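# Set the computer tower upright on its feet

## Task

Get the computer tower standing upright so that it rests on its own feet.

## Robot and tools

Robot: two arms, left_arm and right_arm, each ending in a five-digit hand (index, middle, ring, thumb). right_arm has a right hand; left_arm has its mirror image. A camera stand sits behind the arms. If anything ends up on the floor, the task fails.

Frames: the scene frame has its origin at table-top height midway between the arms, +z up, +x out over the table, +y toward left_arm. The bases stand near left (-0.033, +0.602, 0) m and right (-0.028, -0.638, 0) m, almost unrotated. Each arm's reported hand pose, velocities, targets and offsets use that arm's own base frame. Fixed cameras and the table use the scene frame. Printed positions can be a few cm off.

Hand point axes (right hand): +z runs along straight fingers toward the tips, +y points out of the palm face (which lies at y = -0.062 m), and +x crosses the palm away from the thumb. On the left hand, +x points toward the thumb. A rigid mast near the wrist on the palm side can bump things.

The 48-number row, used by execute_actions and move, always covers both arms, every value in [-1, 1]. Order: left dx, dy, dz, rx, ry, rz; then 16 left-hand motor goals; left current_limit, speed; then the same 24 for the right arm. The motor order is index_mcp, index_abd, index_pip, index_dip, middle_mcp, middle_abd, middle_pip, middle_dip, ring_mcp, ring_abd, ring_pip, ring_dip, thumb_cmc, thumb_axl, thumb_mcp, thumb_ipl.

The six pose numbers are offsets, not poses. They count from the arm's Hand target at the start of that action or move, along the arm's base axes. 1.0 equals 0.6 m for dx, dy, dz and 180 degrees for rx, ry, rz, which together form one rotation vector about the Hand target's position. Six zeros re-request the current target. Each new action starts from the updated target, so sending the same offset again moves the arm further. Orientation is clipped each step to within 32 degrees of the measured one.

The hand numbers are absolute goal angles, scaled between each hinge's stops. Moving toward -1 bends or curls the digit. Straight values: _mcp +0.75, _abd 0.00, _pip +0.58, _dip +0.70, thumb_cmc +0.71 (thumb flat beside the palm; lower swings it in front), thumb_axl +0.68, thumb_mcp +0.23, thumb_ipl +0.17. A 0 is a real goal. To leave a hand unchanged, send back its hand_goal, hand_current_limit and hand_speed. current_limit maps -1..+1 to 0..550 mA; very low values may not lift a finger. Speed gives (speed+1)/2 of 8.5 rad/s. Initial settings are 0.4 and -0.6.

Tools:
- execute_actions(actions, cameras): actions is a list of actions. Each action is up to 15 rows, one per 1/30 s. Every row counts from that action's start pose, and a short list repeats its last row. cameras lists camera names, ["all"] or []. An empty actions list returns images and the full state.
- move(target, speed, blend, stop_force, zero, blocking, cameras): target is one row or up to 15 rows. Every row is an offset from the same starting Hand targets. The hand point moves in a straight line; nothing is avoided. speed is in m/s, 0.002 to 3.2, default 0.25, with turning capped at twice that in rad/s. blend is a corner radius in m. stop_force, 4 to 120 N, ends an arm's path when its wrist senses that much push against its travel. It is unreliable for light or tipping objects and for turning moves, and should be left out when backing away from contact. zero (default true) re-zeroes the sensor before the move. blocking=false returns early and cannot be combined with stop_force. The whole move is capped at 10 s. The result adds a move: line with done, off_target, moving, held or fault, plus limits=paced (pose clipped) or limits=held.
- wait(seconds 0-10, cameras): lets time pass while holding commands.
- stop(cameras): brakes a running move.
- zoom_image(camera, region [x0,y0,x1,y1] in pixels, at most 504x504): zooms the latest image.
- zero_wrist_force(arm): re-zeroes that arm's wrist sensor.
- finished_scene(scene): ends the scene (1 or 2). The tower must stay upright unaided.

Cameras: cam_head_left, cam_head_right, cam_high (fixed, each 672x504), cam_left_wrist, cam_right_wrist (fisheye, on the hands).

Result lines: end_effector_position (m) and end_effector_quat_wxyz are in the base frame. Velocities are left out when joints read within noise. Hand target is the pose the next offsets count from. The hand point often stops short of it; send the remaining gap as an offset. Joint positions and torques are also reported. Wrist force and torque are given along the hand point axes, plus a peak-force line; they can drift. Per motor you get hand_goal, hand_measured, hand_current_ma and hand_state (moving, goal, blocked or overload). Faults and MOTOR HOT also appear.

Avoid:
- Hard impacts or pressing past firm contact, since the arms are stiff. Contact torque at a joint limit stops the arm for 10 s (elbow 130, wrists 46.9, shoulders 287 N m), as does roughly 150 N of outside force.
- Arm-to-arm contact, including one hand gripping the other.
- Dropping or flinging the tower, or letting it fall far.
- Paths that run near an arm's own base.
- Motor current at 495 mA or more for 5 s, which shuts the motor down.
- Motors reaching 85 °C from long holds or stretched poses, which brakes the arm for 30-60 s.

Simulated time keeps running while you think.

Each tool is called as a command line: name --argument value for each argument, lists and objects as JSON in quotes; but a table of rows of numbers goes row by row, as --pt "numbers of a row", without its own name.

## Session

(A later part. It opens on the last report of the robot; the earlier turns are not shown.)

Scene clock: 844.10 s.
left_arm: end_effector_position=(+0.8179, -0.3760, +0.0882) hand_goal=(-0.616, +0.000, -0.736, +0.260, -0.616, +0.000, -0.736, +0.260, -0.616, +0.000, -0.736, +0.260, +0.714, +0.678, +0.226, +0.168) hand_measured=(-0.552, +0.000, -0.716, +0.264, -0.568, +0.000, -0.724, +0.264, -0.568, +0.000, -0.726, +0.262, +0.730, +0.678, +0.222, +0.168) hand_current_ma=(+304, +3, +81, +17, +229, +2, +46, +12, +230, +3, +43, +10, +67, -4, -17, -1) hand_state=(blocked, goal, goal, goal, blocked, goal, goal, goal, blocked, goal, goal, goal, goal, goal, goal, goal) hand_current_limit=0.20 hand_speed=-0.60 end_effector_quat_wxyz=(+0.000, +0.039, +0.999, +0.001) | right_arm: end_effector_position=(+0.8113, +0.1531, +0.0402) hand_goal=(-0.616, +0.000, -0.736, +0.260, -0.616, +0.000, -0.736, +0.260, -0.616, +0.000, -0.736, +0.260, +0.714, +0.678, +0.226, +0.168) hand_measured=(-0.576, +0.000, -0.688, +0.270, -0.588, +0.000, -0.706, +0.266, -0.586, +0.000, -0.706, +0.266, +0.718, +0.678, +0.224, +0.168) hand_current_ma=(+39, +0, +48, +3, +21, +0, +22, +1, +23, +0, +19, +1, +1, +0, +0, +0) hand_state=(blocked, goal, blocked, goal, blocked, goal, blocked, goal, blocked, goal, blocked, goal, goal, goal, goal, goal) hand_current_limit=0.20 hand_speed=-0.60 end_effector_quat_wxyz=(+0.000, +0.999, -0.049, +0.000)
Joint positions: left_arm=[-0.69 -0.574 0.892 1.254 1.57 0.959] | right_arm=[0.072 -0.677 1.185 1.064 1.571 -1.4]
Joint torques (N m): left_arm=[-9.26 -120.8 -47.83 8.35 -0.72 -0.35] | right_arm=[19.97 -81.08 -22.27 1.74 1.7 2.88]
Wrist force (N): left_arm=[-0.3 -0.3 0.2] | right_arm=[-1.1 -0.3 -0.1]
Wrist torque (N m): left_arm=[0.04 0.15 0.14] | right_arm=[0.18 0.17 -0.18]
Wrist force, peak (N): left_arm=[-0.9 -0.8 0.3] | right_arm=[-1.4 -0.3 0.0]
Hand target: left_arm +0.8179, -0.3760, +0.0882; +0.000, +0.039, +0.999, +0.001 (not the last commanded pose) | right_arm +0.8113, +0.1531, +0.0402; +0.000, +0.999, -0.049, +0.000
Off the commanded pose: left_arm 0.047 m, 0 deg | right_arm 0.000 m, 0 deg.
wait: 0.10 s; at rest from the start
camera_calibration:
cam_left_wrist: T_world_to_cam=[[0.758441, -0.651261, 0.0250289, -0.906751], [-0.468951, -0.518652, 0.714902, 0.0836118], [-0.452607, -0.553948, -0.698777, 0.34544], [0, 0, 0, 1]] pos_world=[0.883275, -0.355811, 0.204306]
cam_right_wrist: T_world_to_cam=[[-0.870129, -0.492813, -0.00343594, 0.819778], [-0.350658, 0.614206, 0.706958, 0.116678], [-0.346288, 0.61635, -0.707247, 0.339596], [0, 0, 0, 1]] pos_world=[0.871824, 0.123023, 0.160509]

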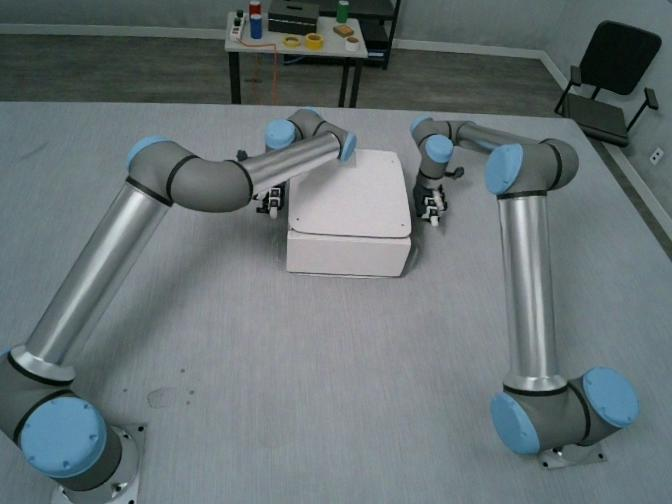

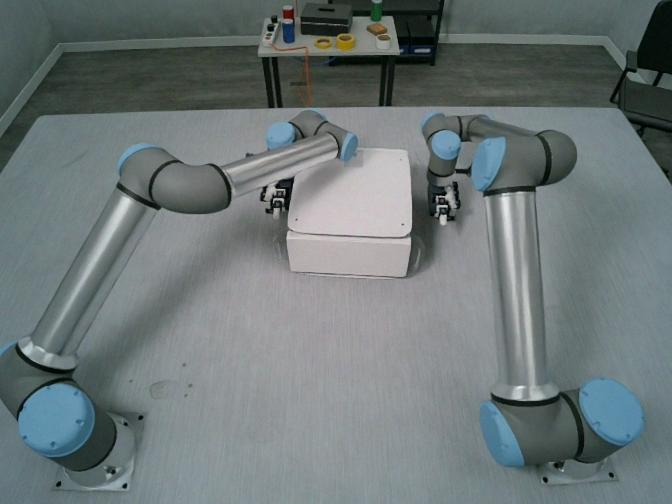

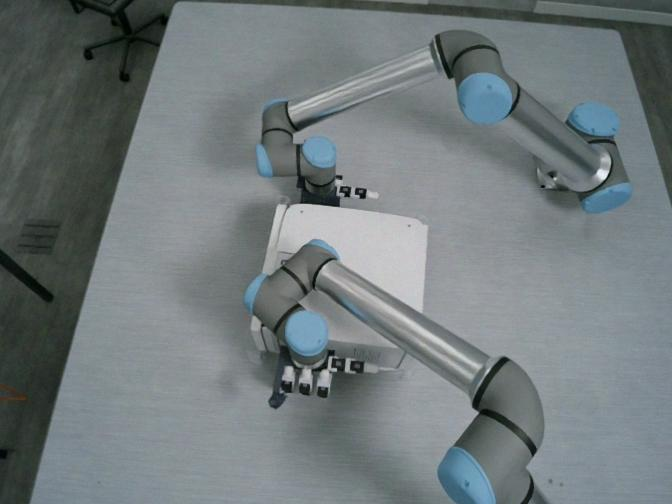

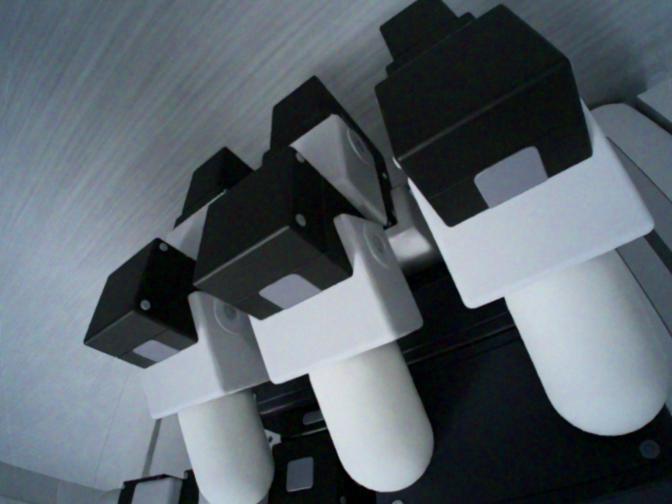

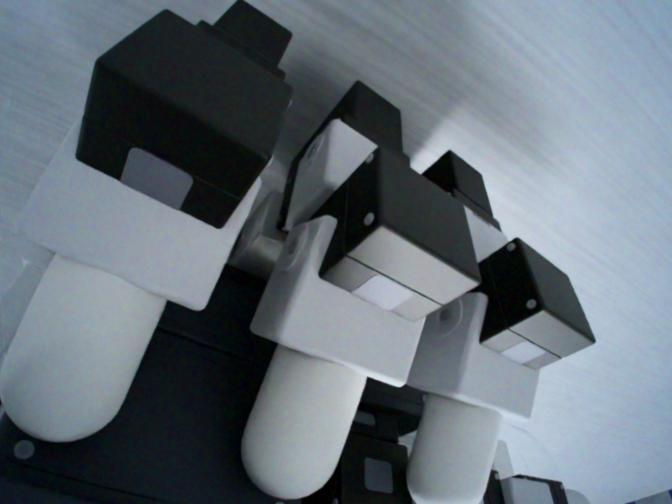

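move --pt "0 0 0.05 0 0 0 -0.616 0 -0.737 0.26 -0.616 0 -0.737 0.26 -0.616 0 -0.737 0.26 0.714 0.678 0.226 0.168 0.2 -0.6 0 0 0 0 0 0 -0.616 0 -0.737 0.26 -0.616 0 -0.737 0.26 -0.616 0 -0.737 0.26 0.714 0.678 0.226 0.168 0.2 -0.6" --pt "0.0052 0.0665 0.05 0 0 0 -0.616 0 -0.737 0.26 -0.616 0 -0.737 0.26 -0.616 0 -0.737 0.26 0.714 0.678 0.226 0.168 0.2 -0.6 0 0 0 0 0 0 -0.616 0 -0.737 0.26 -0.616 0 -0.737 0.26 -0.616 0 -0.737 0.26 0.714 0.678 0.226 0.168 0.2 -0.6" --speed 0.12 --cameras '[]'

move --target '[0,0,-0.13,0,0,0,-0.616,0,-0.737,0.26,-0.616,0,-0.737,0.26,-0.616,0,-0.737,0.26,0.714,0.678,0.226,0.168,0.2,-0.6, 0,0,0,0,0,0,-0.616,0,-0.737,0.26,-0.616,0,-0.737,0.26,-0.616,0,-0.737,0.26,0.714,0.678,0.226,0.168,0.2,-0.6]' --speed 0.03 --stop_force 8 --cameras '["cam_high"]'

zoom_image --camera "cam_high" --region '[250, 310, 370, 410]'

Scene clock: 860.93 s.
left_arm: end_effector_position=(+0.8210, -0.3363, +0.1182) hand_goal=(-0.616, +0.000, -0.736, +0.260, -0.616, +0.000, -0.736, +0.260, -0.616, +0.000, -0.736, +0.260, +0.714, +0.678, +0.226, +0.168) hand_measured=(-0.552, +0.000, -0.716, +0.264, -0.568, +0.000, -0.724, +0.264, -0.568, +0.000, -0.726, +0.262, +0.730, +0.678, +0.222, +0.168) hand_current_ma=(+304, +3, +81, +17, +229, +2, +46, +12, +230, +3, +43, +10, +67, -4, -17, -1) hand_state=(blocked, goal, goal, goal, blocked, goal, goal, goal, blocked, goal, goal, goal, goal, goal, goal, goal) hand_current_limit=0.20 hand_speed=-0.60 end_effector_quat_wxyz=(+0.000, +0.039, +0.999, +0.001) | right_arm: end_effector_position=(+0.8113, +0.1531, +0.0402) hand_goal=(-0.616, +0.000, -0.736, +0.260, -0.616, +0.000, -0.736, +0.260, -0.616, +0.000, -0.736, +0.260, +0.714, +0.678, +0.226, +0.168) hand_measured=(-0.576, +0.000, -0.688, +0.270, -0.588, +0.000, -0.706, +0.266, -0.586, +0.000, -0.706, +0.266, +0.718, +0.678, +0.224, +0.168) hand_current_ma=(+39, +0, +48, +3, +21, +0, +22, +1, +23, +0, +19, +1, +1, +0, +0, +0) hand_state=(blocked, goal, blocked, goal, blocked, goal, blocked, goal, blocked, goal, blocked, goal, goal, goal, goal, goal) hand_current_limit=0.20 hand_speed=-0.60 end_effector_quat_wxyz=(+0.000, +0.999, -0.049, +0.000)
Joint positions: left_arm=[-0.655 -0.624 0.934 1.262 1.57 0.995] | right_arm=[0.072 -0.677 1.185 1.064 1.571 -1.4]
Joint torques (N m): left_arm=[15.8 -117.16 -30.23 1.06 -2.24 1.64] | right_arm=[19.39 -81.91 -20.93 1.63 0.8 2.62]
Wrist force (N): left_arm=[-0.3 0.1 0.5] | right_arm=[-0.8 -0.5 -0.2]
Wrist torque (N m): left_arm=[0.05 0.17 -0.02] | right_arm=[0.17 0.13 -0.17]
Wrist force, peak (N): left_arm=[-0.4 -2.1 -0.5] | right_arm=[-1.5 -0.4 0.1]
Hand target: left_arm +0.8210, -0.3361, +0.1182; +0.000, +0.039, +0.999, +0.001 | right_arm +0.8113, +0.1531, +0.0402; +0.000, +0.999, -0.049, +0.000
Off the commanded pose: left_arm 0.000 m, 0 deg | right_arm 0.000 m, 0 deg.
move: done
No camera images: "cameras" was empty.

Scene clock: 864.53 s.
left_arm: end_effector_position=(+0.8210, -0.3361, +0.0402) hand_goal=(-0.616, +0.000, -0.736, +0.260, -0.616, +0.000, -0.736, +0.260, -0.616, +0.000, -0.736, +0.260, +0.714, +0.678, +0.226, +0.168) hand_measured=(-0.552, +0.000, -0.716, +0.264, -0.568, +0.000, -0.724, +0.264, -0.568, +0.000, -0.726, +0.262, +0.730, +0.678, +0.222, +0.168) hand_current_ma=(+304, +3, +81, +17, +229, +2, +46, +12, +230, +3, +43, +10, +67, -4, -17, -1) hand_state=(blocked, goal, goal, goal, blocked, goal, goal, goal, blocked, goal, goal, goal, goal, goal, goal, goal) hand_current_limit=0.20 hand_speed=-0.60 end_effector_quat_wxyz=(+0.000, +0.039, +0.999, +0.001) | right_arm: end_effector_position=(+0.8113, +0.1531, +0.0402) hand_goal=(-0.616, +0.000, -0.736, +0.260, -0.616, +0.000, -0.736, +0.260, -0.616, +0.000, -0.736, +0.260, +0.714, +0.678, +0.226, +0.168) hand_measured=(-0.576, +0.000, -0.688, +0.270, -0.588, +0.000, -0.706, +0.266, -0.586, +0.000, -0.706, +0.266, +0.718, +0.678, +0.224, +0.168) hand_current_ma=(+39, +0, +48, +3, +21, +0, +22, +1, +23, +0, +19, +1, +1, +0, +0, +0) hand_state=(blocked, goal, blocked, goal, blocked, goal, blocked, goal, blocked, goal, blocked, goal, goal, goal, goal, goal) hand_current_limit=0.20 hand_speed=-0.60 end_effector_quat_wxyz=(+0.000, +0.999, -0.049, +0.000)
Joint positions: left_arm=[-0.655 -0.57 0.974 1.168 1.57 0.995] | right_arm=[0.072 -0.677 1.185 1.064 1.571 -1.4]
Joint torques (N m): left_arm=[15.92 -84.31 -28.58 1.19 -0.87 1.9] | right_arm=[19.1 -81.88 -21.11 1.51 -0.29 1.85]
Wrist force (N): left_arm=[-0.6 -0.7 0.0] | right_arm=[-1.0 -0.1 -0.1]
Wrist torque (N m): left_arm=[0.00 0.20 -0.03] | right_arm=[0.20 0.16 -0.17]
Wrist force, peak (N): left_arm=[-1.1 -0.4 0.4] | right_arm=[-1.3 -0.4 0.2]
Hand target: left_arm +0.8210, -0.3361, +0.0402; +0.000, +0.039, +0.999, +0.001 | right_arm +0.8113, +0.1531, +0.0402; +0.000, +0.999, -0.049, +0.000
Off the commanded pose: left_arm 0.000 m, 0 deg | right_arm 0.000 m, 0 deg.
move: done
Images, in order (width x height): cam_high 672x504.

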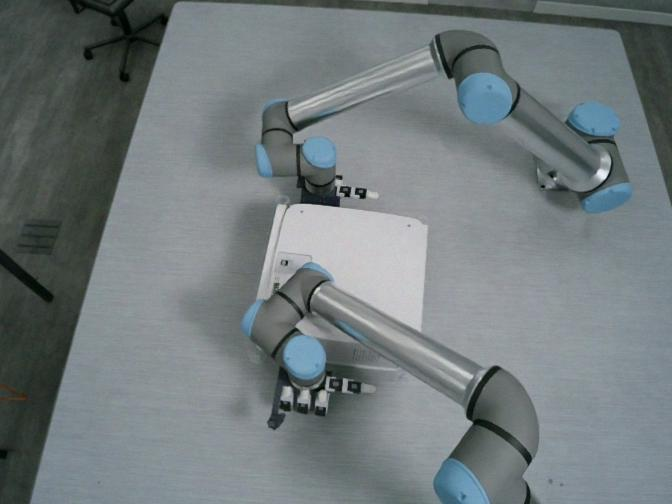

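Scaled by 4.200.

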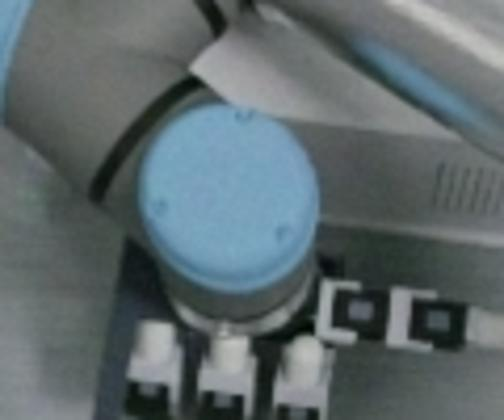

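move --target '[-0.0134,-0.166,0,0,0,0,-0.616,0,-0.737,0.26,-0.616,0,-0.737,0.26,-0.616,0,-0.737,0.26,0.714,0.678,0.226,0.168,0.2,-0.6, 0.0164,0.1658,0,0,0,0,-0.616,0,-0.737,0.26,-0.616,0,-0.737,0.26,-0.616,0,-0.737,0.26,0.714,0.678,0.226,0.168,0.2,-0.6]' --speed 0.025 --stop_force 8 --cameras '["cam_high"]'

Scene clock: 879.83 s.
left_arm: end_effector_position=(+0.8176, -0.3784, +0.0391) hand_goal=(-0.616, +0.000, -0.736, +0.260, -0.616, +0.000, -0.736, +0.260, -0.616, +0.000, -0.736, +0.260, +0.714, +0.678, +0.226, +0.168) hand_measured=(-0.552, +0.000, -0.716, +0.264, -0.568, +0.000, -0.724, +0.264, -0.568, +0.000, -0.726, +0.262, +0.730, +0.678, +0.222, +0.168) hand_current_ma=(+304, +3, +81, +17, +229, +2, +46, +12, +230, +3, +43, +10, +66, -4, -17, -1) hand_state=(blocked, goal, goal, goal, blocked, goal, goal, goal, blocked, goal, goal, goal, goal, goal, goal, goal) hand_current_limit=0.20 hand_speed=-0.60 end_effector_quat_wxyz=(+0.000, +0.040, +0.999, +0.001) | right_arm: end_effector_position=(+0.8165, +0.2061, +0.0402) hand_goal=(-0.616, +0.000, -0.736, +0.260, -0.616, +0.000, -0.736, +0.260, -0.616, +0.000, -0.736, +0.260, +0.714, +0.678, +0.226, +0.168) hand_measured=(-0.576, +0.000, -0.688, +0.270, -0.588, +0.000, -0.706, +0.266, -0.586, +0.000, -0.706, +0.266, +0.718, +0.678, +0.224, +0.168) hand_current_ma=(+39, +0, +48, +3, +21, +0, +22, +1, +23, +0, +19, +1, +1, +0, +0, +0) hand_state=(blocked, goal, blocked, goal, blocked, goal, blocked, goal, blocked, goal, blocked, goal, goal, goal, goal, goal) hand_current_limit=0.20 hand_speed=-0.60 end_effector_quat_wxyz=(+0.000, +0.999, -0.049, +0.000)
Joint positions: left_arm=[-0.693 -0.536 0.91 1.199 1.569 0.958] | right_arm=[0.132 -0.644 1.119 1.096 1.571 -1.34]
Joint torques (N m): left_arm=[-13 -101.68 -40.45 4.79 0.22 -0.46] | right_arm=[94.49 -78.67 -43.94 5.26 -3.9 2.81]
Wrist force (N): left_arm=[-0.2 -0.1 0.3] | right_arm=[-1.0 -0.2 0.0]
Wrist torque (N m): left_arm=[0.06 0.17 0.00] | right_arm=[0.18 0.14 -0.20]
Wrist force, peak (N): left_arm=[-0.2 -1.2 -0.5] | right_arm=[-2.0 -1.6 0.2]
Hand target: left_arm +0.8176, -0.3784, +0.0391; +0.000, +0.040, +0.999, +0.001 (not the last commanded pose) | right_arm +0.8165, +0.2061, +0.0402; +0.000, +0.999, -0.049, +0.000 (not the last commanded pose)
Off the commanded pose: left_arm 0.057 m, 0 deg | right_arm 0.047 m, 0 deg.
FORCE FAULT: contact force on the left arm reached its limit, and that arm stopped. The contact can be on any part of that arm, not only on its tool. That arm's remaining commands of this call were not run. That arm is still stopped at the end of this call. That arm stays stopped for about 9 more seconds. Until then a move that you send moves the other arm only, and its call returns only when the move has ended. Once the stop has ended, the next robot result says so. If the stop ends while you think or write, that arm runs what you send next, counted from a new Hand target: where the arm stands when the stop ends. While its stop runs, that arm, its gripper or tool too, takes no new command. Until it ends, the stop uses up actions while you think or wait. An arm that is not stopped still takes commands.
move: fault (left_arm), off_target (right_arm; braked at the fault stop of left_arm)
Images, in order (width x height): cam_high 672x504.

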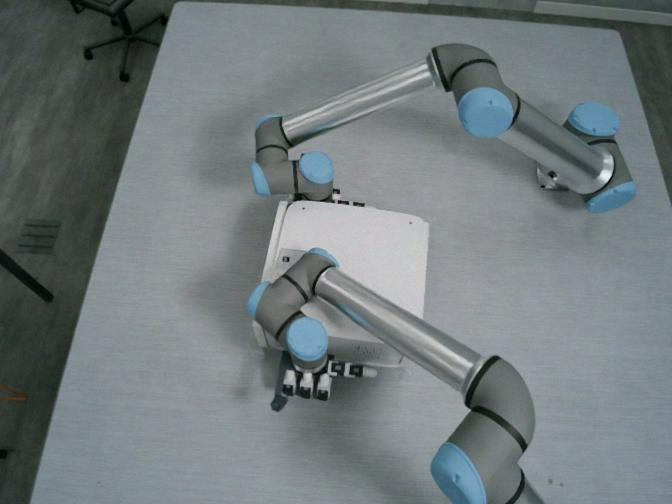

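move --pt "0.004 0.05 0 0 0 0 -0.616 0 -0.737 0.26 -0.616 0 -0.737 0.26 -0.616 0 -0.737 0.26 0.714 0.678 0.226 0.168 0.2 -0.6 -0.005 -0.05 0 0 0 0 -0.616 0 -0.737 0.26 -0.616 0 -0.737 0.26 -0.616 0 -0.737 0.26 0.714 0.678 0.226 0.168 0.2 -0.6" --pt "0.0007 -0.0695 -0.007 -0.1938 0.0156 0 -0.616 0 -0.737 0.26 -0.616 0 -0.737 0.26 -0.616 0 -0.737 0.26 0.714 0.678 0.226 0.168 0.2 -0.6 -0.0043 0.0345 -0.009 0.1935 -0.0192 0 -0.616 0 -0.737 0.26 -0.616 0 -0.737 0.26 -0.616 0 -0.737 0.26 0.714 0.678 0.226 0.168 0.2 -0.6" --speed 0.1 --cameras '["cam_high","cam_head_left","cam_head_right"]'

zoom_image --camera "cam_high" --region '[230, 160, 450, 420]'

Scene clock: 937.77 s.
left_arm: end_effector_position=(+0.8180, -0.4201, +0.0349) hand_goal=(-0.616, +0.000, -0.736, +0.260, -0.616, +0.000, -0.736, +0.260, -0.616, +0.000, -0.736, +0.260, +0.714, +0.678, +0.226, +0.168) hand_measured=(-0.552, +0.000, -0.716, +0.264, -0.568, +0.000, -0.724, +0.264, -0.568, +0.000, -0.726, +0.262, +0.726, +0.676, +0.222, +0.168) hand_current_ma=(+304, +3, +83, +17, +229, +2, +46, +12, +230, +3, +43, +10, +48, -4, -17, -1) hand_state=(blocked, goal, goal, goal, blocked, goal, goal, goal, blocked, goal, goal, goal, goal, goal, goal, goal) hand_current_limit=0.20 hand_speed=-0.60 end_effector_quat_wxyz=(-0.013, +0.038, +0.953, -0.299) | right_arm: end_effector_position=(+0.8140, +0.2268, +0.0348) hand_goal=(-0.616, +0.000, -0.736, +0.260, -0.616, +0.000, -0.736, +0.260, -0.616, +0.000, -0.736, +0.260, +0.714, +0.678, +0.226, +0.168) hand_measured=(-0.576, +0.000, -0.688, +0.270, -0.588, +0.000, -0.706, +0.266, -0.586, +0.000, -0.706, +0.266, +0.718, +0.678, +0.224, +0.168) hand_current_ma=(+39, +0, +48, +3, +21, +0, +22, +1, +23, +0, +19, +1, +1, +0, +0, +0) hand_state=(blocked, goal, blocked, goal, blocked, goal, blocked, goal, blocked, goal, blocked, goal, goal, goal, goal, goal) hand_current_limit=0.20 hand_speed=-0.60 end_effector_quat_wxyz=(-0.300, +0.953, -0.047, +0.014)
Joint positions: left_arm=[-0.584 -0.647 1.055 0.841 2.095 0.979] | right_arm=[-0.025 -0.729 1.276 0.973 0.962 -1.481]
Joint torques (N m): left_arm=[13.68 -117.11 -28.81 0.23 3.05 -2.44] | right_arm=[-19.25 -105.41 -20.54 1.27 -5.1 -1.78]
Wrist force (N): left_arm=[-0.9 0.0 -0.1] | right_arm=[-0.5 0.1 0.4]
Wrist torque (N m): left_arm=[0.19 0.25 0.14] | right_arm=[0.21 0.05 0.02]
Wrist force, peak (N): left_arm=[-0.8 -0.8 0.6] | right_arm=[-1.1 -1.1 0.7]
Hand target: left_arm +0.8180, -0.4201, +0.0349; -0.013, +0.038, +0.953, -0.299 | right_arm +0.8140, +0.2268, +0.0348; -0.300, +0.953, -0.047, +0.015
Off the commanded pose: left_arm 0.000 m, 0 deg | right_arm 0.000 m, 0 deg.
FORCE FAULT, CONTINUED: the left arm's stop, for the force fault that an earlier result reported, is over. The rest of the stop counts as 17 of the actions that you can send in this scene. The stop ended before this call began, so that arm ran this call's commands, counted from a new Hand target: where the arm stood when the stop ended. During its stop the left arm's controller moved it back a little.
move: done
Images, in order (width x height): cam_head_left 672x504, cam_head_right 672x504, cam_high 672x504.

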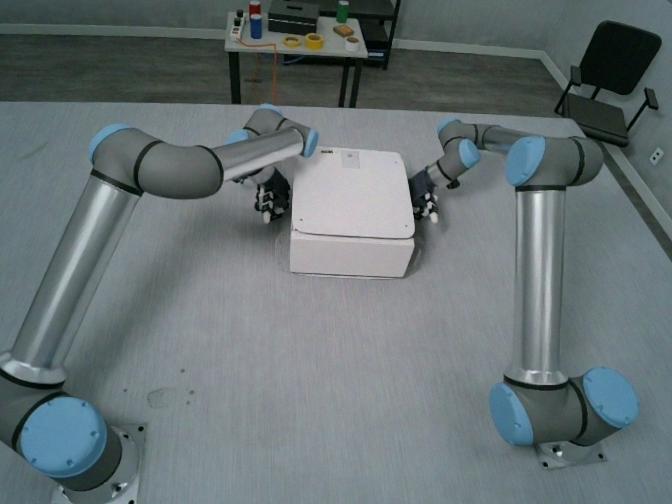

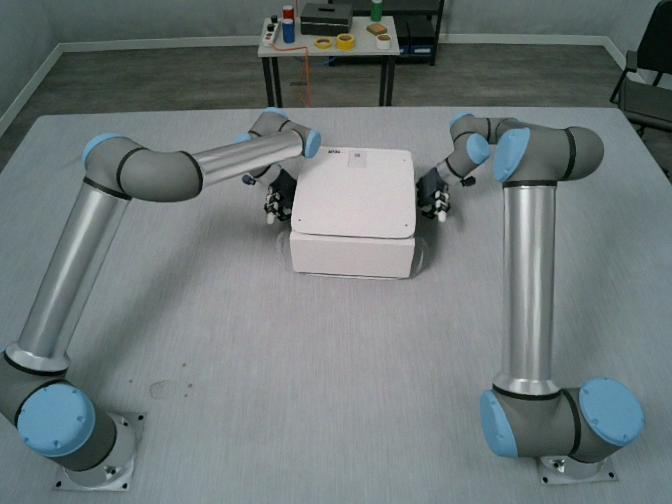

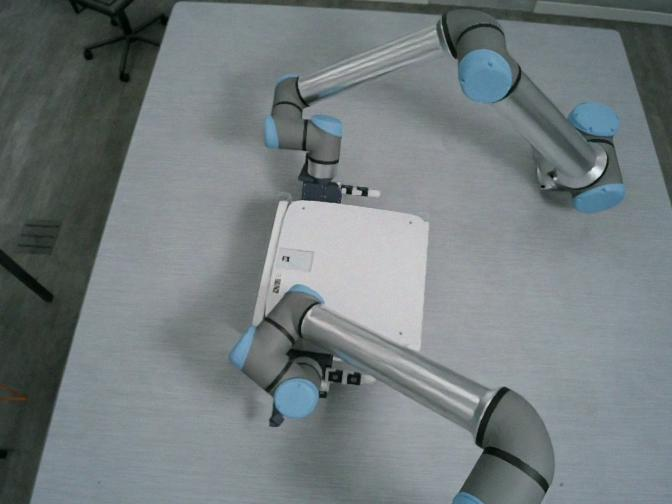

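Scaled by 1.938.

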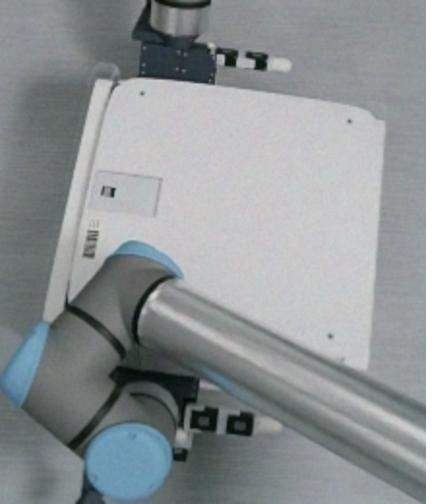

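move --target '[-0.0107,-0.133,0,0,0,0,-0.616,0,-0.737,0.26,-0.616,0,-0.737,0.26,-0.616,0,-0.737,0.26,0.714,0.678,0.226,0.168,0.2,-0.6, 0.0131,0.1327,0,0,0,0,-0.616,0,-0.737,0.26,-0.616,0,-0.737,0.26,-0.616,0,-0.737,0.26,0.714,0.678,0.226,0.168,0.2,-0.6]' --speed 0.02 --stop_force 8 --cameras '["cam_high","cam_head_left","cam_head_right"]'

zoom_image --camera "cam_high" --region '[230, 160, 450, 420]'

Scene clock: 947.33 s.
left_arm: end_effector_position=(+0.8169, -0.4338, +0.0349) hand_goal=(-0.616, +0.000, -0.736, +0.260, -0.616, +0.000, -0.736, +0.260, -0.616, +0.000, -0.736, +0.260, +0.714, +0.678, +0.226, +0.168) hand_measured=(-0.552, +0.000, -0.716, +0.264, -0.568, +0.000, -0.724, +0.264, -0.568, +0.000, -0.726, +0.262, +0.726, +0.676, +0.222, +0.168) hand_current_ma=(+304, +3, +83, +17, +229, +2, +46, +12, +230, +3, +43, +10, +46, -5, -17, -1) hand_state=(blocked, goal, goal, goal, blocked, goal, goal, goal, blocked, goal, goal, goal, goal, goal, goal, goal) hand_current_limit=0.20 hand_speed=-0.60 end_effector_quat_wxyz=(-0.013, +0.038, +0.953, -0.299) | right_arm: end_effector_position=(+0.8168, +0.2553, +0.0348) hand_goal=(-0.616, +0.000, -0.736, +0.260, -0.616, +0.000, -0.736, +0.260, -0.616, +0.000, -0.736, +0.260, +0.714, +0.678, +0.226, +0.168) hand_measured=(-0.576, +0.000, -0.688, +0.270, -0.588, +0.000, -0.706, +0.266, -0.586, +0.000, -0.706, +0.266, +0.718, +0.678, +0.224, +0.168) hand_current_ma=(+39, +0, +48, +3, +21, +0, +22, +1, +23, +0, +19, +1, +1, +0, +0, +0) hand_state=(blocked, goal, blocked, goal, blocked, goal, blocked, goal, blocked, goal, blocked, goal, goal, goal, goal, goal) hand_current_limit=0.20 hand_speed=-0.60 end_effector_quat_wxyz=(-0.300, +0.953, -0.047, +0.014)
Joint positions: left_arm=[-0.598 -0.641 1.041 0.841 2.091 0.965] | right_arm=[0.009 -0.719 1.251 0.965 0.964 -1.44]
Joint torques (N m): left_arm=[10.39 -118.04 -49.33 1.31 1.3 0.02] | right_arm=[-15.07 -106.93 -20.6 5.69 -5.6 -1.35]
Wrist force (N): left_arm=[2.5 6.1 -5.0] | right_arm=[2.8 5.0 -3.6]
Wrist torque (N m): left_arm=[0.76 0.28 0.54] | right_arm=[0.67 -0.14 0.25]
Wrist force, peak (N): left_arm=[-2.3 17.7 -29.8] | right_arm=[2.3 18.2 -24.0]
Hand target: left_arm +0.8169, -0.4338, +0.0349; -0.013, +0.038, +0.953, -0.299 (not the last commanded pose) | right_arm +0.8168, +0.2553, +0.0348; -0.300, +0.953, -0.047, +0.014 (not the last commanded pose)
Off the commanded pose: left_arm 0.066 m, 0 deg | right_arm 0.051 m, 0 deg.
move: contact (left_arm, right_arm)
Images, in order (width x height): cam_head_left 672x504, cam_head_right 672x504, cam_high 672x504.

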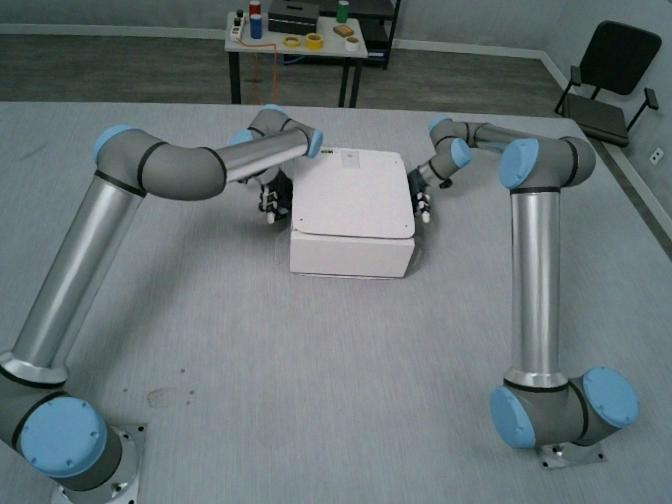

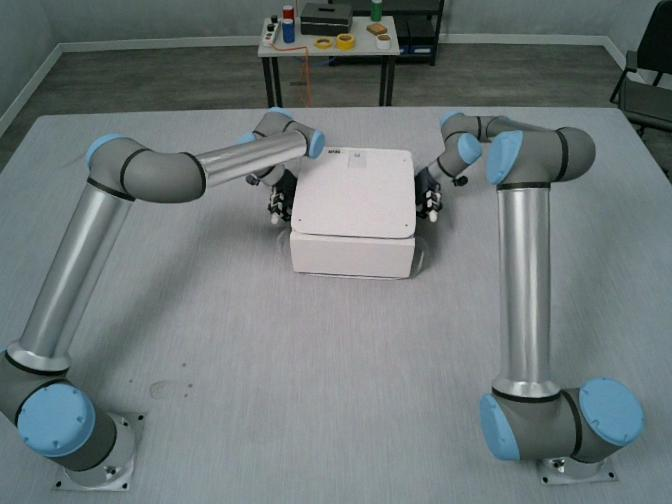

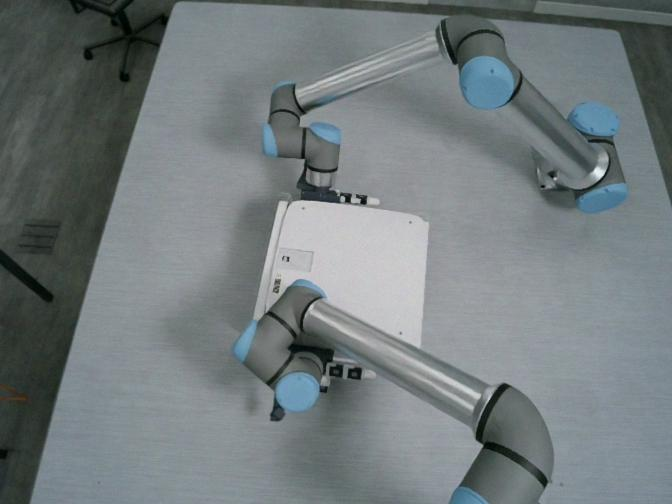

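Scaled by 1.938.

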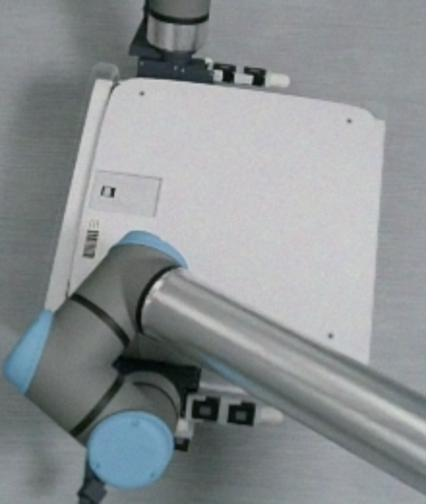

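move --target '[-0.0027,-0.0333,0,0,0,0,-0.616,0,-0.737,0.26,-0.616,0,-0.737,0.26,-0.616,0,-0.737,0.26,0.714,0.678,0.226,0.168,0.2,-0.6, 0.0033,0.0333,0,0,0,0,-0.616,0,-0.737,0.26,-0.616,0,-0.737,0.26,-0.616,0,-0.737,0.26,0.714,0.678,0.226,0.168,0.2,-0.6]' --speed 0.005 --stop_force 30 --cameras '[]'

Scene clock: 966.17 s.
left_arm: end_effector_position=(+0.8169, -0.4345, +0.0350) hand_goal=(-0.616, +0.000, -0.736, +0.260, -0.616, +0.000, -0.736, +0.260, -0.616, +0.000, -0.736, +0.260, +0.714, +0.678, +0.226, +0.168) hand_measured=(-0.552, +0.000, -0.716, +0.264, -0.568, +0.000, -0.724, +0.264, -0.568, +0.000, -0.726, +0.262, +0.726, +0.676, +0.222, +0.168) hand_current_ma=(+304, +3, +83, +17, +229, +2, +46, +12, +230, +3, +43, +10, +46, -5, -17, -1) hand_state=(blocked, goal, goal, goal, blocked, goal, goal, goal, blocked, goal, goal, goal, goal, goal, goal, goal) hand_current_limit=0.20 hand_speed=-0.60 end_effector_quat_wxyz=(-0.013, +0.038, +0.953, -0.299) | right_arm: end_effector_position=(+0.8168, +0.2561, +0.0349) hand_goal=(-0.616, +0.000, -0.736, +0.260, -0.616, +0.000, -0.736, +0.260, -0.616, +0.000, -0.736, +0.260, +0.714, +0.678, +0.226, +0.168) hand_measured=(-0.576, +0.000, -0.688, +0.270, -0.588, +0.000, -0.706, +0.266, -0.586, +0.000, -0.706, +0.266, +0.718, +0.678, +0.224, +0.168) hand_current_ma=(+39, +0, +48, +3, +21, +0, +22, +1, +23, +0, +19, +1, +1, +0, +0, +0) hand_state=(blocked, goal, blocked, goal, blocked, goal, blocked, goal, blocked, goal, blocked, goal, goal, goal, goal, goal) hand_current_limit=0.20 hand_speed=-0.60 end_effector_quat_wxyz=(-0.300, +0.953, -0.047, +0.014)
Joint positions: left_arm=[-0.598 -0.641 1.04 0.841 2.091 0.964] | right_arm=[0.01 -0.719 1.25 0.964 0.964 -1.438]
Joint torques (N m): left_arm=[-11.92 -115.23 -40.33 -5.17 7.23 0.55] | right_arm=[8.83 -106.06 -24.54 3.7 -12.03 -0.33]
Wrist force (N): left_arm=[6.2 29.9 -26.5] | right_arm=[-4.8 34.2 -25.1]
Wrist torque (N m): left_arm=[3.05 0.66 1.54] | right_arm=[3.08 -0.50 -1.18]
Wrist force, peak (N): left_arm=[8.1 34.4 -33.5] | right_arm=[-8.4 37.7 -26.6]
Hand target: left_arm +0.8169, -0.4345, +0.0350; -0.012, +0.038, +0.953, -0.299 (not the last commanded pose) | right_arm +0.8168, +0.2560, +0.0349; -0.300, +0.953, -0.047, +0.014 (not the last commanded pose)
Off the commanded pose: left_arm 0.019 m, 0 deg | right_arm 0.019 m, 0 deg.
move: contact (left_arm, right_arm)
No camera images: "cameras" was empty.

move --target '[-0.0037,0.0003,0.0241,-0.0013,-0.0166,0,-0.616,0,-0.737,0.26,-0.616,0,-0.737,0.26,-0.616,0,-0.737,0.26,0.714,0.678,0.226,0.168,0.2,-0.6, -0.0037,0.0004,0.0241,-0.0016,-0.0166,0,-0.616,0,-0.737,0.26,-0.616,0,-0.737,0.26,-0.616,0,-0.737,0.26,0.714,0.678,0.226,0.168,0.2,-0.6]' --speed 0.03 --cameras '["cam_high","cam_head_right"]'

zoom_image --camera "cam_head_right" --region '[250, 130, 450, 300]'

Scene clock: 980.17 s.
left_arm: end_effector_position=(+0.8147, -0.4343, +0.0494) hand_goal=(-0.616, +0.000, -0.736, +0.260, -0.616, +0.000, -0.736, +0.260, -0.616, +0.000, -0.736, +0.260, +0.714, +0.678, +0.226, +0.168) hand_measured=(-0.552, +0.000, -0.716, +0.264, -0.568, +0.000, -0.724, +0.264, -0.568, +0.000, -0.726, +0.262, +0.726, +0.676, +0.222, +0.168) hand_current_ma=(+304, +3, +83, +17, +229, +2, +46, +12, +230, +3, +43, +10, +46, -5, -17, -1) hand_state=(blocked, goal, goal, goal, blocked, goal, goal, goal, blocked, goal, goal, goal, goal, goal, goal, goal) hand_current_limit=0.20 hand_speed=-0.60 end_effector_quat_wxyz=(+0.012, +0.046, +0.953, -0.300) | right_arm: end_effector_position=(+0.8146, +0.2563, +0.0492) hand_goal=(-0.616, +0.000, -0.736, +0.260, -0.616, +0.000, -0.736, +0.260, -0.616, +0.000, -0.736, +0.260, +0.714, +0.678, +0.226, +0.168) hand_measured=(-0.576, +0.000, -0.688, +0.270, -0.588, +0.000, -0.706, +0.266, -0.586, +0.000, -0.706, +0.266, +0.718, +0.678, +0.224, +0.168) hand_current_ma=(+39, +0, +48, +3, +21, +0, +22, +1, +23, +0, +19, +1, +1, +0, +0, +0) hand_state=(blocked, goal, blocked, goal, blocked, goal, blocked, goal, blocked, goal, blocked, goal, goal, goal, goal, goal) hand_current_limit=0.20 hand_speed=-0.60 end_effector_quat_wxyz=(-0.299, +0.953, -0.039, +0.039)
Joint positions: left_arm=[-0.607 -0.684 1.084 0.795 2.063 0.965] | right_arm=[0.012 -0.76 1.286 0.917 0.97 -1.437]
Joint torques (N m): left_arm=[-46.02 -133.07 -45.7 -2.68 7.9 0.7] | right_arm=[38.7 -112.87 -22.3 3.27 -2.9 3.73]
Wrist force (N): left_arm=[-5.4 40.5 -10.3] | right_arm=[4.6 25.4 -6.1]
Wrist torque (N m): left_arm=[1.47 0.33 0.00] | right_arm=[1.10 -0.29 -0.26]
Wrist force, peak (N): left_arm=[-5.6 40.8 -10.2] | right_arm=[-4.9 34.1 -24.9]
Hand target: left_arm +0.8147, -0.4344, +0.0495; +0.012, +0.046, +0.953, -0.300 | right_arm +0.8146, +0.2563, +0.0493; -0.299, +0.953, -0.039, +0.039
Off the commanded pose: left_arm 0.000 m, 0 deg | right_arm 0.000 m, 0 deg.
move: done
Images, in order (width x height): cam_head_right 672x504, cam_high 672x504.

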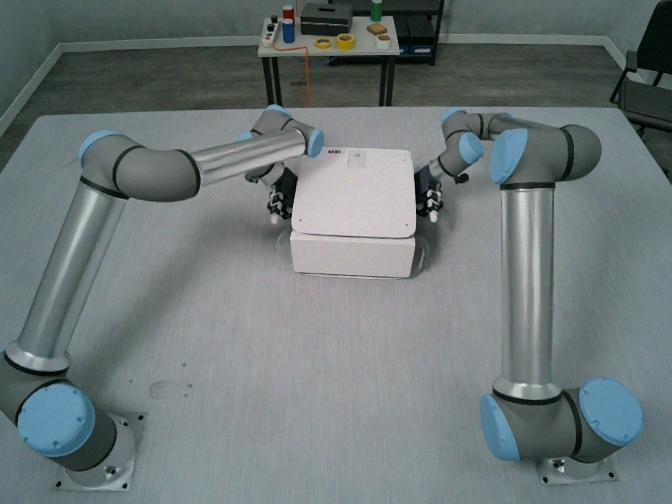

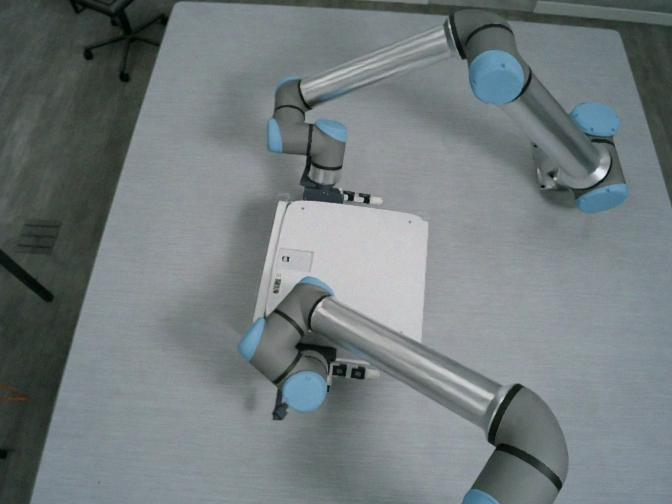

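Scaled by 2.520.

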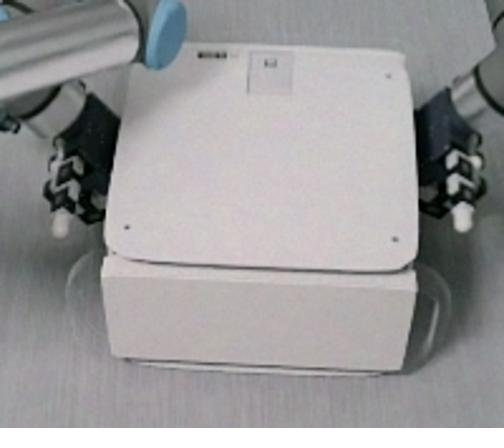

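move --pt "0.0007 0.0083 0 0 0 0 -0.616 0 -0.737 0.26 -0.616 0 -0.737 0.26 -0.616 0 -0.737 0.26 0.714 0.678 0.226 0.168 0.2 -0.6 -0.0008 -0.0083 0 0 0 0 -0.616 0 -0.737 0.26 -0.616 0 -0.737 0.26 -0.616 0 -0.737 0.26 0.714 0.678 0.226 0.168 0.2 -0.6" --pt "-0.002 -0.025 0 -0.0817 0.0233 -0.0044 -0.616 0 -0.737 0.26 -0.616 0 -0.737 0.26 -0.616 0 -0.737 0.26 0.714 0.678 0.226 0.168 0.2 -0.6 0.0025 0.0249 0 0.0844 0.0084 0.0044 -0.616 0 -0.737 0.26 -0.616 0 -0.737 0.26 -0.616 0 -0.737 0.26 0.714 0.678 0.226 0.168 0.2 -0.6" --speed 0.06 --cameras '[]'

move --target '[-0.0027,-0.0333,0,0,0,0,-0.616,0,-0.737,0.26,-0.616,0,-0.737,0.26,-0.616,0,-0.737,0.26,0.714,0.678,0.226,0.168,0.2,-0.6, 0.0033,0.0333,0,0,0,0,-0.616,0,-0.737,0.26,-0.616,0,-0.737,0.26,-0.616,0,-0.737,0.26,0.714,0.678,0.226,0.168,0.2,-0.6]' --speed 0.01 --stop_force 8 --cameras '[]'

Scene clock: 1045.50 s.
left_arm: end_effector_position=(+0.8135, -0.4493, +0.0495) hand_goal=(-0.616, +0.000, -0.736, +0.260, -0.616, +0.000, -0.736, +0.260, -0.616, +0.000, -0.736, +0.260, +0.714, +0.678, +0.226, +0.168) hand_measured=(-0.552, +0.000, -0.716, +0.264, -0.568, +0.000, -0.724, +0.264, -0.568, +0.000, -0.726, +0.262, +0.724, +0.676, +0.222, +0.168) hand_current_ma=(+304, +3, +85, +17, +229, +2, +46, +12, +230, +3, +43, +10, +38, -6, -17, -1) hand_state=(blocked, goal, blocked, goal, blocked, goal, goal, goal, blocked, goal, goal, goal, goal, goal, goal, goal) hand_current_limit=0.20 hand_speed=-0.60 end_effector_quat_wxyz=(-0.019, +0.040, +0.906, -0.421) | right_arm: end_effector_position=(+0.8161, +0.2712, +0.0493) hand_goal=(-0.616, +0.000, -0.736, +0.260, -0.616, +0.000, -0.736, +0.260, -0.616, +0.000, -0.736, +0.260, +0.714, +0.678, +0.226, +0.168) hand_measured=(-0.576, +0.000, -0.688, +0.270, -0.588, +0.000, -0.706, +0.266, -0.586, +0.000, -0.706, +0.266, +0.718, +0.678, +0.224, +0.168) hand_current_ma=(+39, +0, +48, +3, +21, +0, +22, +1, +23, +0, +19, +1, +0, +0, +0, +0) hand_state=(blocked, goal, blocked, goal, blocked, goal, blocked, goal, blocked, goal, blocked, goal, goal, goal, goal, goal) hand_current_limit=0.20 hand_speed=-0.60 end_effector_quat_wxyz=(-0.422, +0.906, -0.042, +0.019)
Joint positions: left_arm=[-0.553 -0.684 1.113 0.653 2.323 0.909] | right_arm=[-0.047 -0.727 1.297 0.947 0.7 -1.501]
Joint torques (N m): left_arm=[15.53 -83.06 -28.68 -0.22 3.59 -2.04] | right_arm=[-18.82 -77.57 -19.51 6.75 -5.32 -1.31]
Wrist force (N): left_arm=[-0.8 -0.1 -0.3] | right_arm=[3.2 0.9 1.2]
Wrist torque (N m): left_arm=[0.19 0.24 0.18] | right_arm=[0.22 -0.46 0.34]
Wrist force, peak (N): left_arm=[-5.7 41.5 -10.1] | right_arm=[4.6 26.0 -6.2]
Hand target: left_arm +0.8135, -0.4494, +0.0495; -0.019, +0.040, +0.906, -0.421 | right_arm +0.8161, +0.2712, +0.0493; -0.422, +0.905, -0.042, +0.019
Off the commanded pose: left_arm 0.000 m, 0 deg | right_arm 0.000 m, 0 deg.
move: done
No camera images: "cameras" was empty.

Scene clock: 1047.40 s.
left_arm: end_effector_position=(+0.8132, -0.4527, +0.0495) hand_goal=(-0.616, +0.000, -0.736, +0.260, -0.616, +0.000, -0.736, +0.260, -0.616, +0.000, -0.736, +0.260, +0.714, +0.678, +0.226, +0.168) hand_measured=(-0.552, +0.000, -0.716, +0.264, -0.568, +0.000, -0.724, +0.264, -0.568, +0.000, -0.726, +0.262, +0.724, +0.676, +0.222, +0.168) hand_current_ma=(+304, +3, +85, +17, +229, +2, +46, +12, +230, +3, +43, +10, +38, -6, -17, -1) hand_state=(blocked, goal, blocked, goal, blocked, goal, goal, goal, blocked, goal, goal, goal, goal, goal, goal, goal) hand_current_limit=0.20 hand_speed=-0.60 end_effector_quat_wxyz=(-0.019, +0.039, +0.906, -0.421) | right_arm: end_effector_position=(+0.8165, +0.2753, +0.0493) hand_goal=(-0.616, +0.000, -0.736, +0.260, -0.616, +0.000, -0.736, +0.260, -0.616, +0.000, -0.736, +0.260, +0.714, +0.678, +0.226, +0.168) hand_measured=(-0.576, +0.000, -0.688, +0.270, -0.588, +0.000, -0.706, +0.266, -0.586, +0.000, -0.706, +0.266, +0.718, +0.678, +0.224, +0.168) hand_current_ma=(+39, +0, +48, +3, +21, +0, +22, +1, +23, +0, +19, +1, +0, +0, +0, +0) hand_state=(blocked, goal, blocked, goal, blocked, goal, blocked, goal, blocked, goal, blocked, goal, goal, goal, goal, goal) hand_current_limit=0.20 hand_speed=-0.60 end_effector_quat_wxyz=(-0.422, +0.905, -0.042, +0.019)
Joint positions: left_arm=[-0.556 -0.683 1.111 0.652 2.321 0.905] | right_arm=[-0.042 -0.726 1.294 0.944 0.7 -1.494]
Joint torques (N m): left_arm=[9 -113.01 -29.88 3.77 3.88 1.86] | right_arm=[-15.78 -103.79 -19.06 6.28 -5.83 -1.24]
Wrist force (N): left_arm=[-2.1 3.5 -6.7] | right_arm=[2.7 3.8 -7.7]
Wrist torque (N m): left_arm=[0.86 0.21 -0.04] | right_arm=[1.16 -0.64 0.13]
Wrist force, peak (N): left_arm=[-1.1 10.7 -20.4] | right_arm=[-1.3 12.3 -18.6]
Hand target: left_arm +0.8132, -0.4527, +0.0495; -0.019, +0.039, +0.906, -0.421 (not the last commanded pose) | right_arm +0.8165, +0.2753, +0.0493; -0.422, +0.905, -0.042, +0.019 (not the last commanded pose)
Off the commanded pose: left_arm 0.017 m, 0 deg | right_arm 0.016 m, 0 deg.
move: contact (left_arm, right_arm)
No camera images: "cameras" was empty.

move --target '[0,0,0.125,0,0,0,-0.616,0,-0.737,0.26,-0.616,0,-0.737,0.26,-0.616,0,-0.737,0.26,0.714,0.678,0.226,0.168,0.2,-0.6, 0,0,0.125,0,0,0,-0.616,0,-0.737,0.26,-0.616,0,-0.737,0.26,-0.616,0,-0.737,0.26,0.714,0.678,0.226,0.168,0.2,-0.6]' --speed 0.012 --stop_force 12 --cameras '["cam_head_left","cam_head_right","cam_high"]'

zoom_image --camera "cam_head_right" --region '[250, 130, 450, 300]'

zoom_image --camera "cam_head_left" --region '[250, 130, 450, 300]'

Scene clock: 1063.43 s.
left_arm: end_effector_position=(+0.8132, -0.4527, +0.1245) hand_goal=(-0.616, +0.000, -0.736, +0.260, -0.616, +0.000, -0.736, +0.260, -0.616, +0.000, -0.736, +0.260, +0.714, +0.678, +0.226, +0.168) hand_measured=(-0.552, +0.000, -0.716, +0.264, -0.568, +0.000, -0.724, +0.264, -0.568, +0.000, -0.726, +0.262, +0.724, +0.676, +0.222, +0.168) hand_current_ma=(+304, +3, +85, +17, +229, +2, +46, +12, +230, +3, +43, +10, +38, -6, -17, -1) hand_state=(blocked, goal, blocked, goal, blocked, goal, goal, goal, blocked, goal, goal, goal, goal, goal, goal, goal) hand_current_limit=0.20 hand_speed=-0.60 end_effector_quat_wxyz=(-0.019, +0.039, +0.906, -0.421) | right_arm: end_effector_position=(+0.8165, +0.2753, +0.1243) hand_goal=(-0.616, +0.000, -0.736, +0.260, -0.616, +0.000, -0.736, +0.260, -0.616, +0.000, -0.736, +0.260, +0.714, +0.678, +0.226, +0.168) hand_measured=(-0.576, +0.000, -0.688, +0.270, -0.588, +0.000, -0.706, +0.266, -0.586, +0.000, -0.706, +0.266, +0.718, +0.678, +0.224, +0.168) hand_current_ma=(+39, +0, +48, +3, +21, +0, +22, +1, +23, +0, +19, +1, +0, +0, +0, +0) hand_state=(blocked, goal, blocked, goal, blocked, goal, blocked, goal, blocked, goal, blocked, goal, goal, goal, goal, goal) hand_current_limit=0.20 hand_speed=-0.60 end_effector_quat_wxyz=(-0.422, +0.905, -0.042, +0.019)
Joint positions: left_arm=[-0.556 -0.734 1.065 0.748 2.321 0.905] | right_arm=[-0.042 -0.79 1.264 1.038 0.7 -1.494]
Joint torques (N m): left_arm=[-10.26 -113.71 -49.09 6.92 1.5 -0.34] | right_arm=[-9.78 -105.61 -44.08 6.81 1.07 0.09]
Wrist force (N): left_arm=[-0.6 0.4 0.3] | right_arm=[3.6 0.9 1.0]
Wrist torque (N m): left_arm=[0.20 0.24 0.14] | right_arm=[0.26 -0.49 0.29]
Wrist force, peak (N): left_arm=[-1.4 8.3 -4.9] | right_arm=[3.0 3.8 -7.8]
Hand target: left_arm +0.8132, -0.4527, +0.1245; -0.019, +0.039, +0.906, -0.421 | right_arm +0.8165, +0.2753, +0.1243; -0.422, +0.905, -0.042, +0.019
Off the commanded pose: left_arm 0.000 m, 0 deg | right_arm 0.000 m, 0 deg.
move: done
Images, in order (width x height): cam_head_left 672x504, cam_head_right 672x504, cam_high 672x504.

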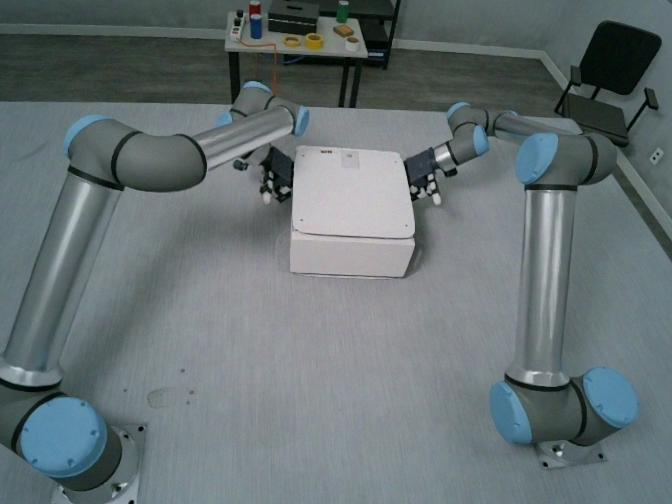

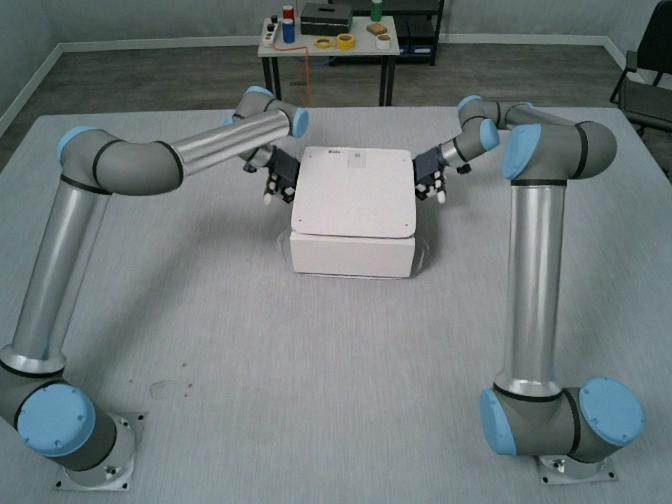

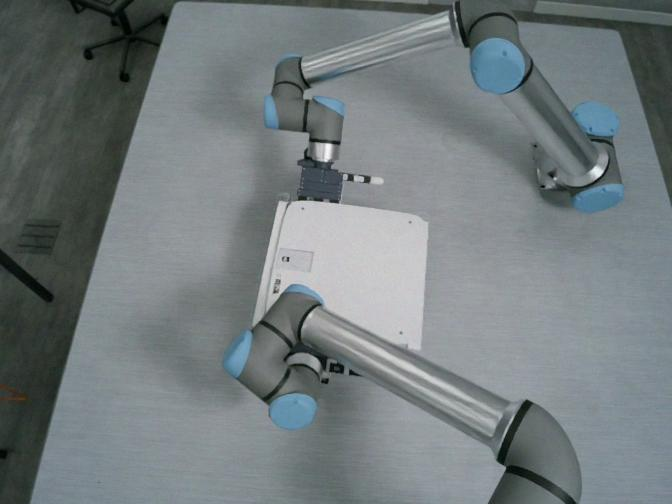

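Scaled by 2.520.

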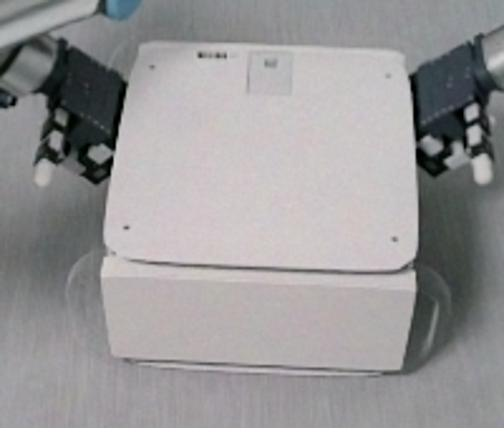

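Scaled by 2.520.

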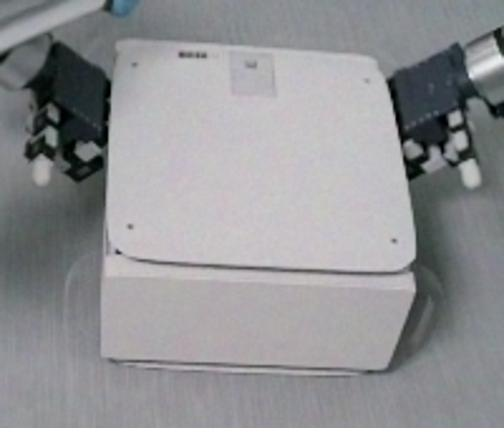

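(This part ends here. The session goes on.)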